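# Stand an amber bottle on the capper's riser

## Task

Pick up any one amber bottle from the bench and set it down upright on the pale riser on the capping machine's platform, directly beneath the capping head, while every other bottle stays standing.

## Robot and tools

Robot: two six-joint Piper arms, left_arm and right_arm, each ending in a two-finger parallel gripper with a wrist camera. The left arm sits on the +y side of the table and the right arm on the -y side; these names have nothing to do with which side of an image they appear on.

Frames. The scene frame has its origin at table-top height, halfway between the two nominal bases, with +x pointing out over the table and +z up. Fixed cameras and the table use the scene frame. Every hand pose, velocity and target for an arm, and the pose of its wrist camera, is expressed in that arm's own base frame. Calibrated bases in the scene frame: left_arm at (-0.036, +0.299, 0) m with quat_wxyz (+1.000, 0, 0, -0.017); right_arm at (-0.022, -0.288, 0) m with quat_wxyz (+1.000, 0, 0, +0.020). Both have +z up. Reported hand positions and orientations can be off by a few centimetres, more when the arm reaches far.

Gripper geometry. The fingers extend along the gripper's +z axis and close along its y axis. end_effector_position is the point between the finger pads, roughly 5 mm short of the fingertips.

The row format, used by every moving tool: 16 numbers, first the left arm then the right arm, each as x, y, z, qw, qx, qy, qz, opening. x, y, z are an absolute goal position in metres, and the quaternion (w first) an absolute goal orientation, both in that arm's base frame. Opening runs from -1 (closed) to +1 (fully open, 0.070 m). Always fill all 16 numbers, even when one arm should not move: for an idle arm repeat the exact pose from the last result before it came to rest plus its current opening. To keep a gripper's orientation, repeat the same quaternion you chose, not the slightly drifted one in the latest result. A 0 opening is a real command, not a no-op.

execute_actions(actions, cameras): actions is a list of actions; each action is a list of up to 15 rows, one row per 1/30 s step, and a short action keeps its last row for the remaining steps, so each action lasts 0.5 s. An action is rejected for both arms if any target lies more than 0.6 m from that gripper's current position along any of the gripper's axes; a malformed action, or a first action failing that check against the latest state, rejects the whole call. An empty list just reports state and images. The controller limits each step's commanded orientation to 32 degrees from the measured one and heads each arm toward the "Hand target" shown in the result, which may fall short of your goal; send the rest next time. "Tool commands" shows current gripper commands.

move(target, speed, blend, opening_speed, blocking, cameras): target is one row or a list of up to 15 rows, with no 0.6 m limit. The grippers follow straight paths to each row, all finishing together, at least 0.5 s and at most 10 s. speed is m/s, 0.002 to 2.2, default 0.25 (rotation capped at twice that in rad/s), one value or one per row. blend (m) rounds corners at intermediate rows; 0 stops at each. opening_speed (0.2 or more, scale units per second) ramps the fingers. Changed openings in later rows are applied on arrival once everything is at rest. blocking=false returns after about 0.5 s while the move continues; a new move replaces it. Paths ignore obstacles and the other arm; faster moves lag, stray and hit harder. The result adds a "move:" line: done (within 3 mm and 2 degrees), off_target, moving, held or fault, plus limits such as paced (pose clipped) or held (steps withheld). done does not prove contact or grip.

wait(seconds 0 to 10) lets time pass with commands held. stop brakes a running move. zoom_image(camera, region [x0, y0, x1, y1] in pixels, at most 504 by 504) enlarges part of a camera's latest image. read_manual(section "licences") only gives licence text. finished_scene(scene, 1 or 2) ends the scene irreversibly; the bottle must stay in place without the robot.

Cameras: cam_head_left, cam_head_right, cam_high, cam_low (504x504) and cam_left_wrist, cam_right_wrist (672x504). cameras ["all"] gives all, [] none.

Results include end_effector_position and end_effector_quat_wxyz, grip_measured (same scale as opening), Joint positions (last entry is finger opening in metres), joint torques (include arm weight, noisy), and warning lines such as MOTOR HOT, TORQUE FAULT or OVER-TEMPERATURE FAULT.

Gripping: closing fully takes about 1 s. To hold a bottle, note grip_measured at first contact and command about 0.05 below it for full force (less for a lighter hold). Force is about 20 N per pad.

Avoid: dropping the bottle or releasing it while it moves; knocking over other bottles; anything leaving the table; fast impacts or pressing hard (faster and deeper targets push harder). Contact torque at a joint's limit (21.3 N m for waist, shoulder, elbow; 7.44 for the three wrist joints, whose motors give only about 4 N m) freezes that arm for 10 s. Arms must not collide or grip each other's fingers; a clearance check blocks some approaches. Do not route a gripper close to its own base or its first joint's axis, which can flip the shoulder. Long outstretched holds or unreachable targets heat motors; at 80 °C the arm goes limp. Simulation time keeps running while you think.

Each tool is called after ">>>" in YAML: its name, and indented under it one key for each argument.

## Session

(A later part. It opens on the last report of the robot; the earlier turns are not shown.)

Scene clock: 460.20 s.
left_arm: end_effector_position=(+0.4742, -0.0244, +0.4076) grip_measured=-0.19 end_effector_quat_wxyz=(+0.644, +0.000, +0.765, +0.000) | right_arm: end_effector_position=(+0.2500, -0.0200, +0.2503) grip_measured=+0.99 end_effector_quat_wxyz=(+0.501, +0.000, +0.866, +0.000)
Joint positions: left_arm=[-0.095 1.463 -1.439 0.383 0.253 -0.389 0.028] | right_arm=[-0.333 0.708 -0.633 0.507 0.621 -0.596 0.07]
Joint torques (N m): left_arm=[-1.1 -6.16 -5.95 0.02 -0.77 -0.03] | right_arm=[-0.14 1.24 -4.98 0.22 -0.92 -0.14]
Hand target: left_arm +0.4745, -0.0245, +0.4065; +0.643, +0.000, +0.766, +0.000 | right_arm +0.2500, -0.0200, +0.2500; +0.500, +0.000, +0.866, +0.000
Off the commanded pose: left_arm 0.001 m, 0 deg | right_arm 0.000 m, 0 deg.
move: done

>>> move:
  target:
    - [0.4745,-0.0245,0.4074,0.6428,0,0.766,0,-0.3,0.25,-0.02,0.25,0.5,0,0.866,0,1]
    - [0.4745,-0.0245,0.4074,0.6428,0,0.766,0,0.25,0.25,-0.02,0.25,0.5,0,0.866,0,1]
  speed: 0.01
  opening_speed: 0.3
  cameras: ["cam_high","cam_left_wrist","cam_low"]

>>> zoom_image:
  camera: "cam_high"
  region: [190, 140, 270, 220]

Scene clock: 470.83 s.
left_arm: end_effector_position=(+0.4746, -0.0243, +0.4070) grip_measured=+0.25 end_effector_quat_wxyz=(+0.642, +0.000, +0.766, +0.000) | right_arm: end_effector_position=(+0.2500, -0.0200, +0.2503) grip_measured=+0.99 end_effector_quat_wxyz=(+0.501, +0.000, +0.866, +0.000)
Joint positions: left_arm=[-0.095 1.465 -1.442 0.378 0.258 -0.384 0.044] | right_arm=[-0.333 0.708 -0.633 0.507 0.621 -0.596 0.07]
Joint torques (N m): left_arm=[-0.11 -6.45 -8.72 0.05 -1.03 -0.09] | right_arm=[-0.13 0.88 -5.07 0.14 -0.87 -0.17]
Hand target: left_arm +0.4745, -0.0245, +0.4074; +0.643, +0.000, +0.766, +0.000 | right_arm +0.2500, -0.0200, +0.2500; +0.500, +0.000, +0.866, +0.000
Off the commanded pose: left_arm 0.000 m, 0 deg | right_arm 0.000 m, 0 deg.
move: done
Images, in order (width x height): cam_high 504x504, cam_low 504x504, cam_left_wrist 672x504.

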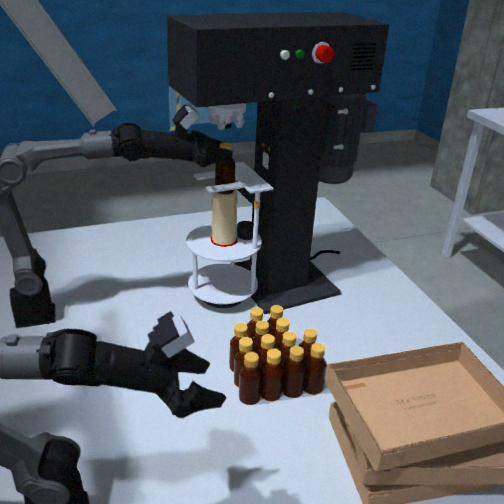

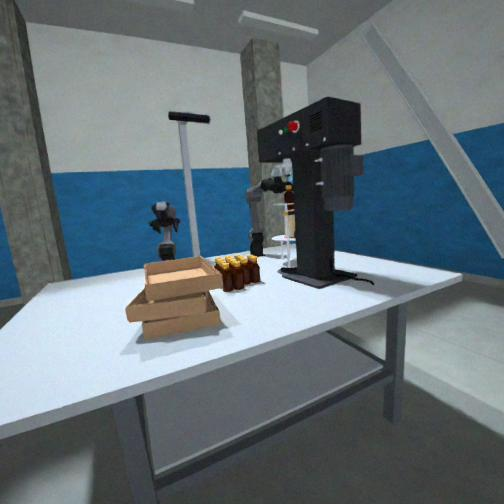

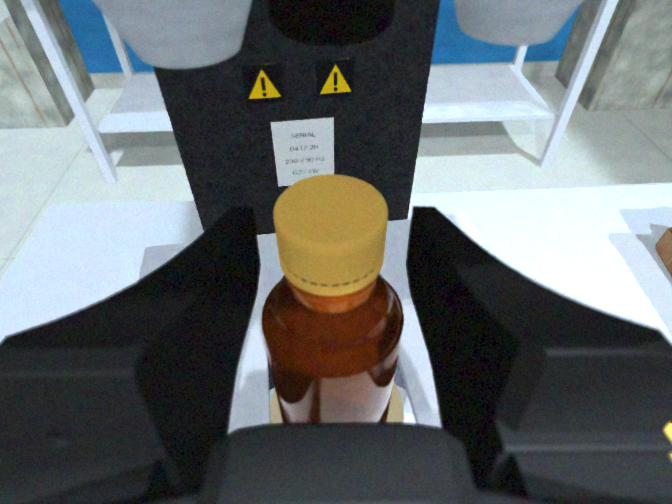

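Scaled by 6.300.

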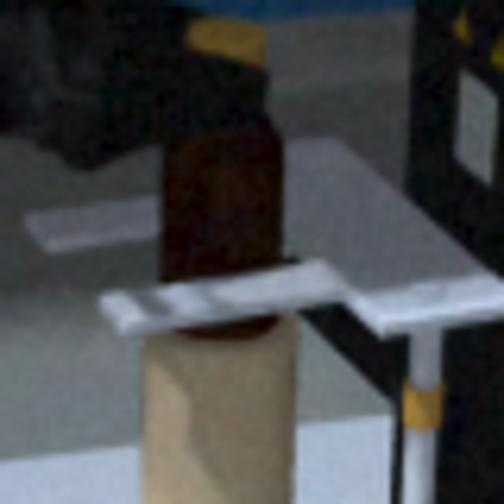

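>>> move:
  target:
    - [0.40,-0.0265,0.409,0.6428,0,0.766,0,0.25,0.25,-0.02,0.25,0.5,0,0.866,0,1]
    - [0.33,-0.03,0.40,0.6428,0,0.766,0,0.25,0.25,-0.02,0.25,0.5,0,0.866,0,1]
  speed: [0.06,0.15]
  blend: [0.01,0]
  cameras: ["cam_high","cam_left_wrist","cam_head_left","cam_low"]

>>> zoom_image:
  camera: "cam_high"
  region: [170, 90, 290, 210]

Scene clock: 478.23 s.
left_arm: end_effector_position=(+0.3298, -0.0300, +0.4003) grip_measured=+0.25 end_effector_quat_wxyz=(+0.643, +0.000, +0.766, +0.000) | right_arm: end_effector_position=(+0.2500, -0.0200, +0.2503) grip_measured=+0.99 end_effector_quat_wxyz=(+0.501, +0.000, +0.866, +0.000)
Joint positions: left_arm=[-0.263 0.966 -1.038 0.674 0.423 -0.676 0.044] | right_arm=[-0.333 0.708 -0.633 0.507 0.621 -0.596 0.07]
Joint torques (N m): left_arm=[-0.88 -1.98 -7.2 -0.04 -0.64 0.03] | right_arm=[-0.51 1.04 -5.02 0.2 -0.79 -0.12]
Hand target: left_arm +0.3300, -0.0300, +0.4000; +0.643, +0.000, +0.766, +0.000 | right_arm +0.2500, -0.0200, +0.2500; +0.500, +0.000, +0.866, +0.000
Off the commanded pose: left_arm 0.000 m, 0 deg | right_arm 0.000 m, 0 deg.
move: done
Images, in order (width x height): cam_head_left 504x504, cam_high 504x504, cam_low 504x504, cam_left_wrist 672x504.

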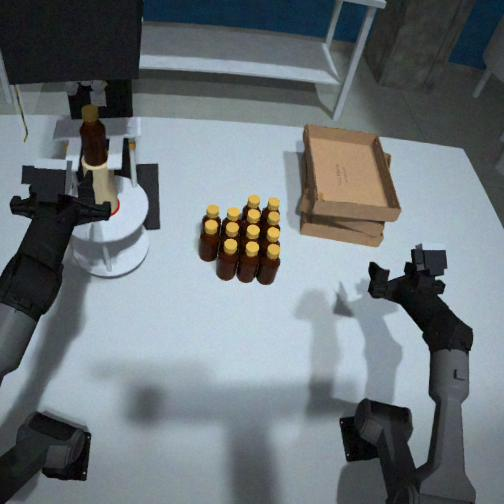

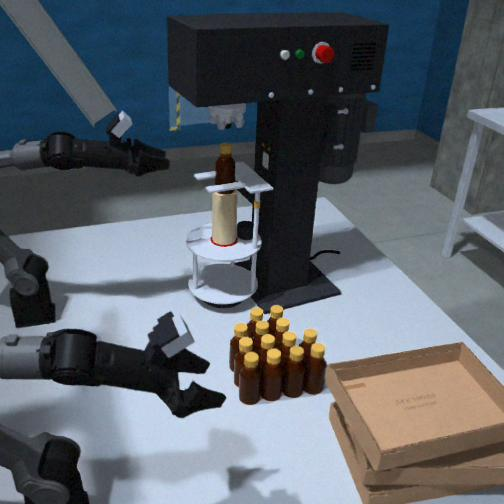

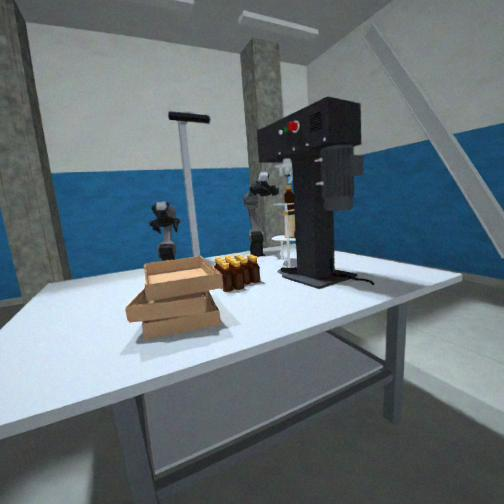

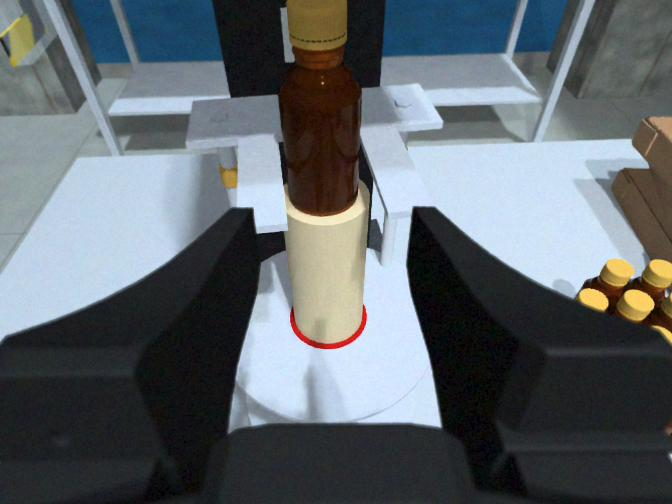

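Scaled by 4.200.

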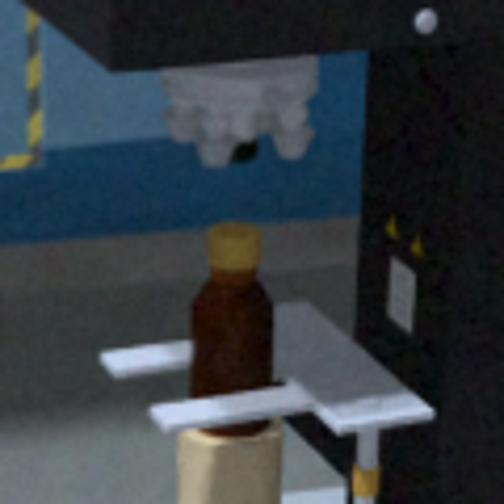

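>>> finished_scene:
  scene: 1

The scene is finished: the task was done.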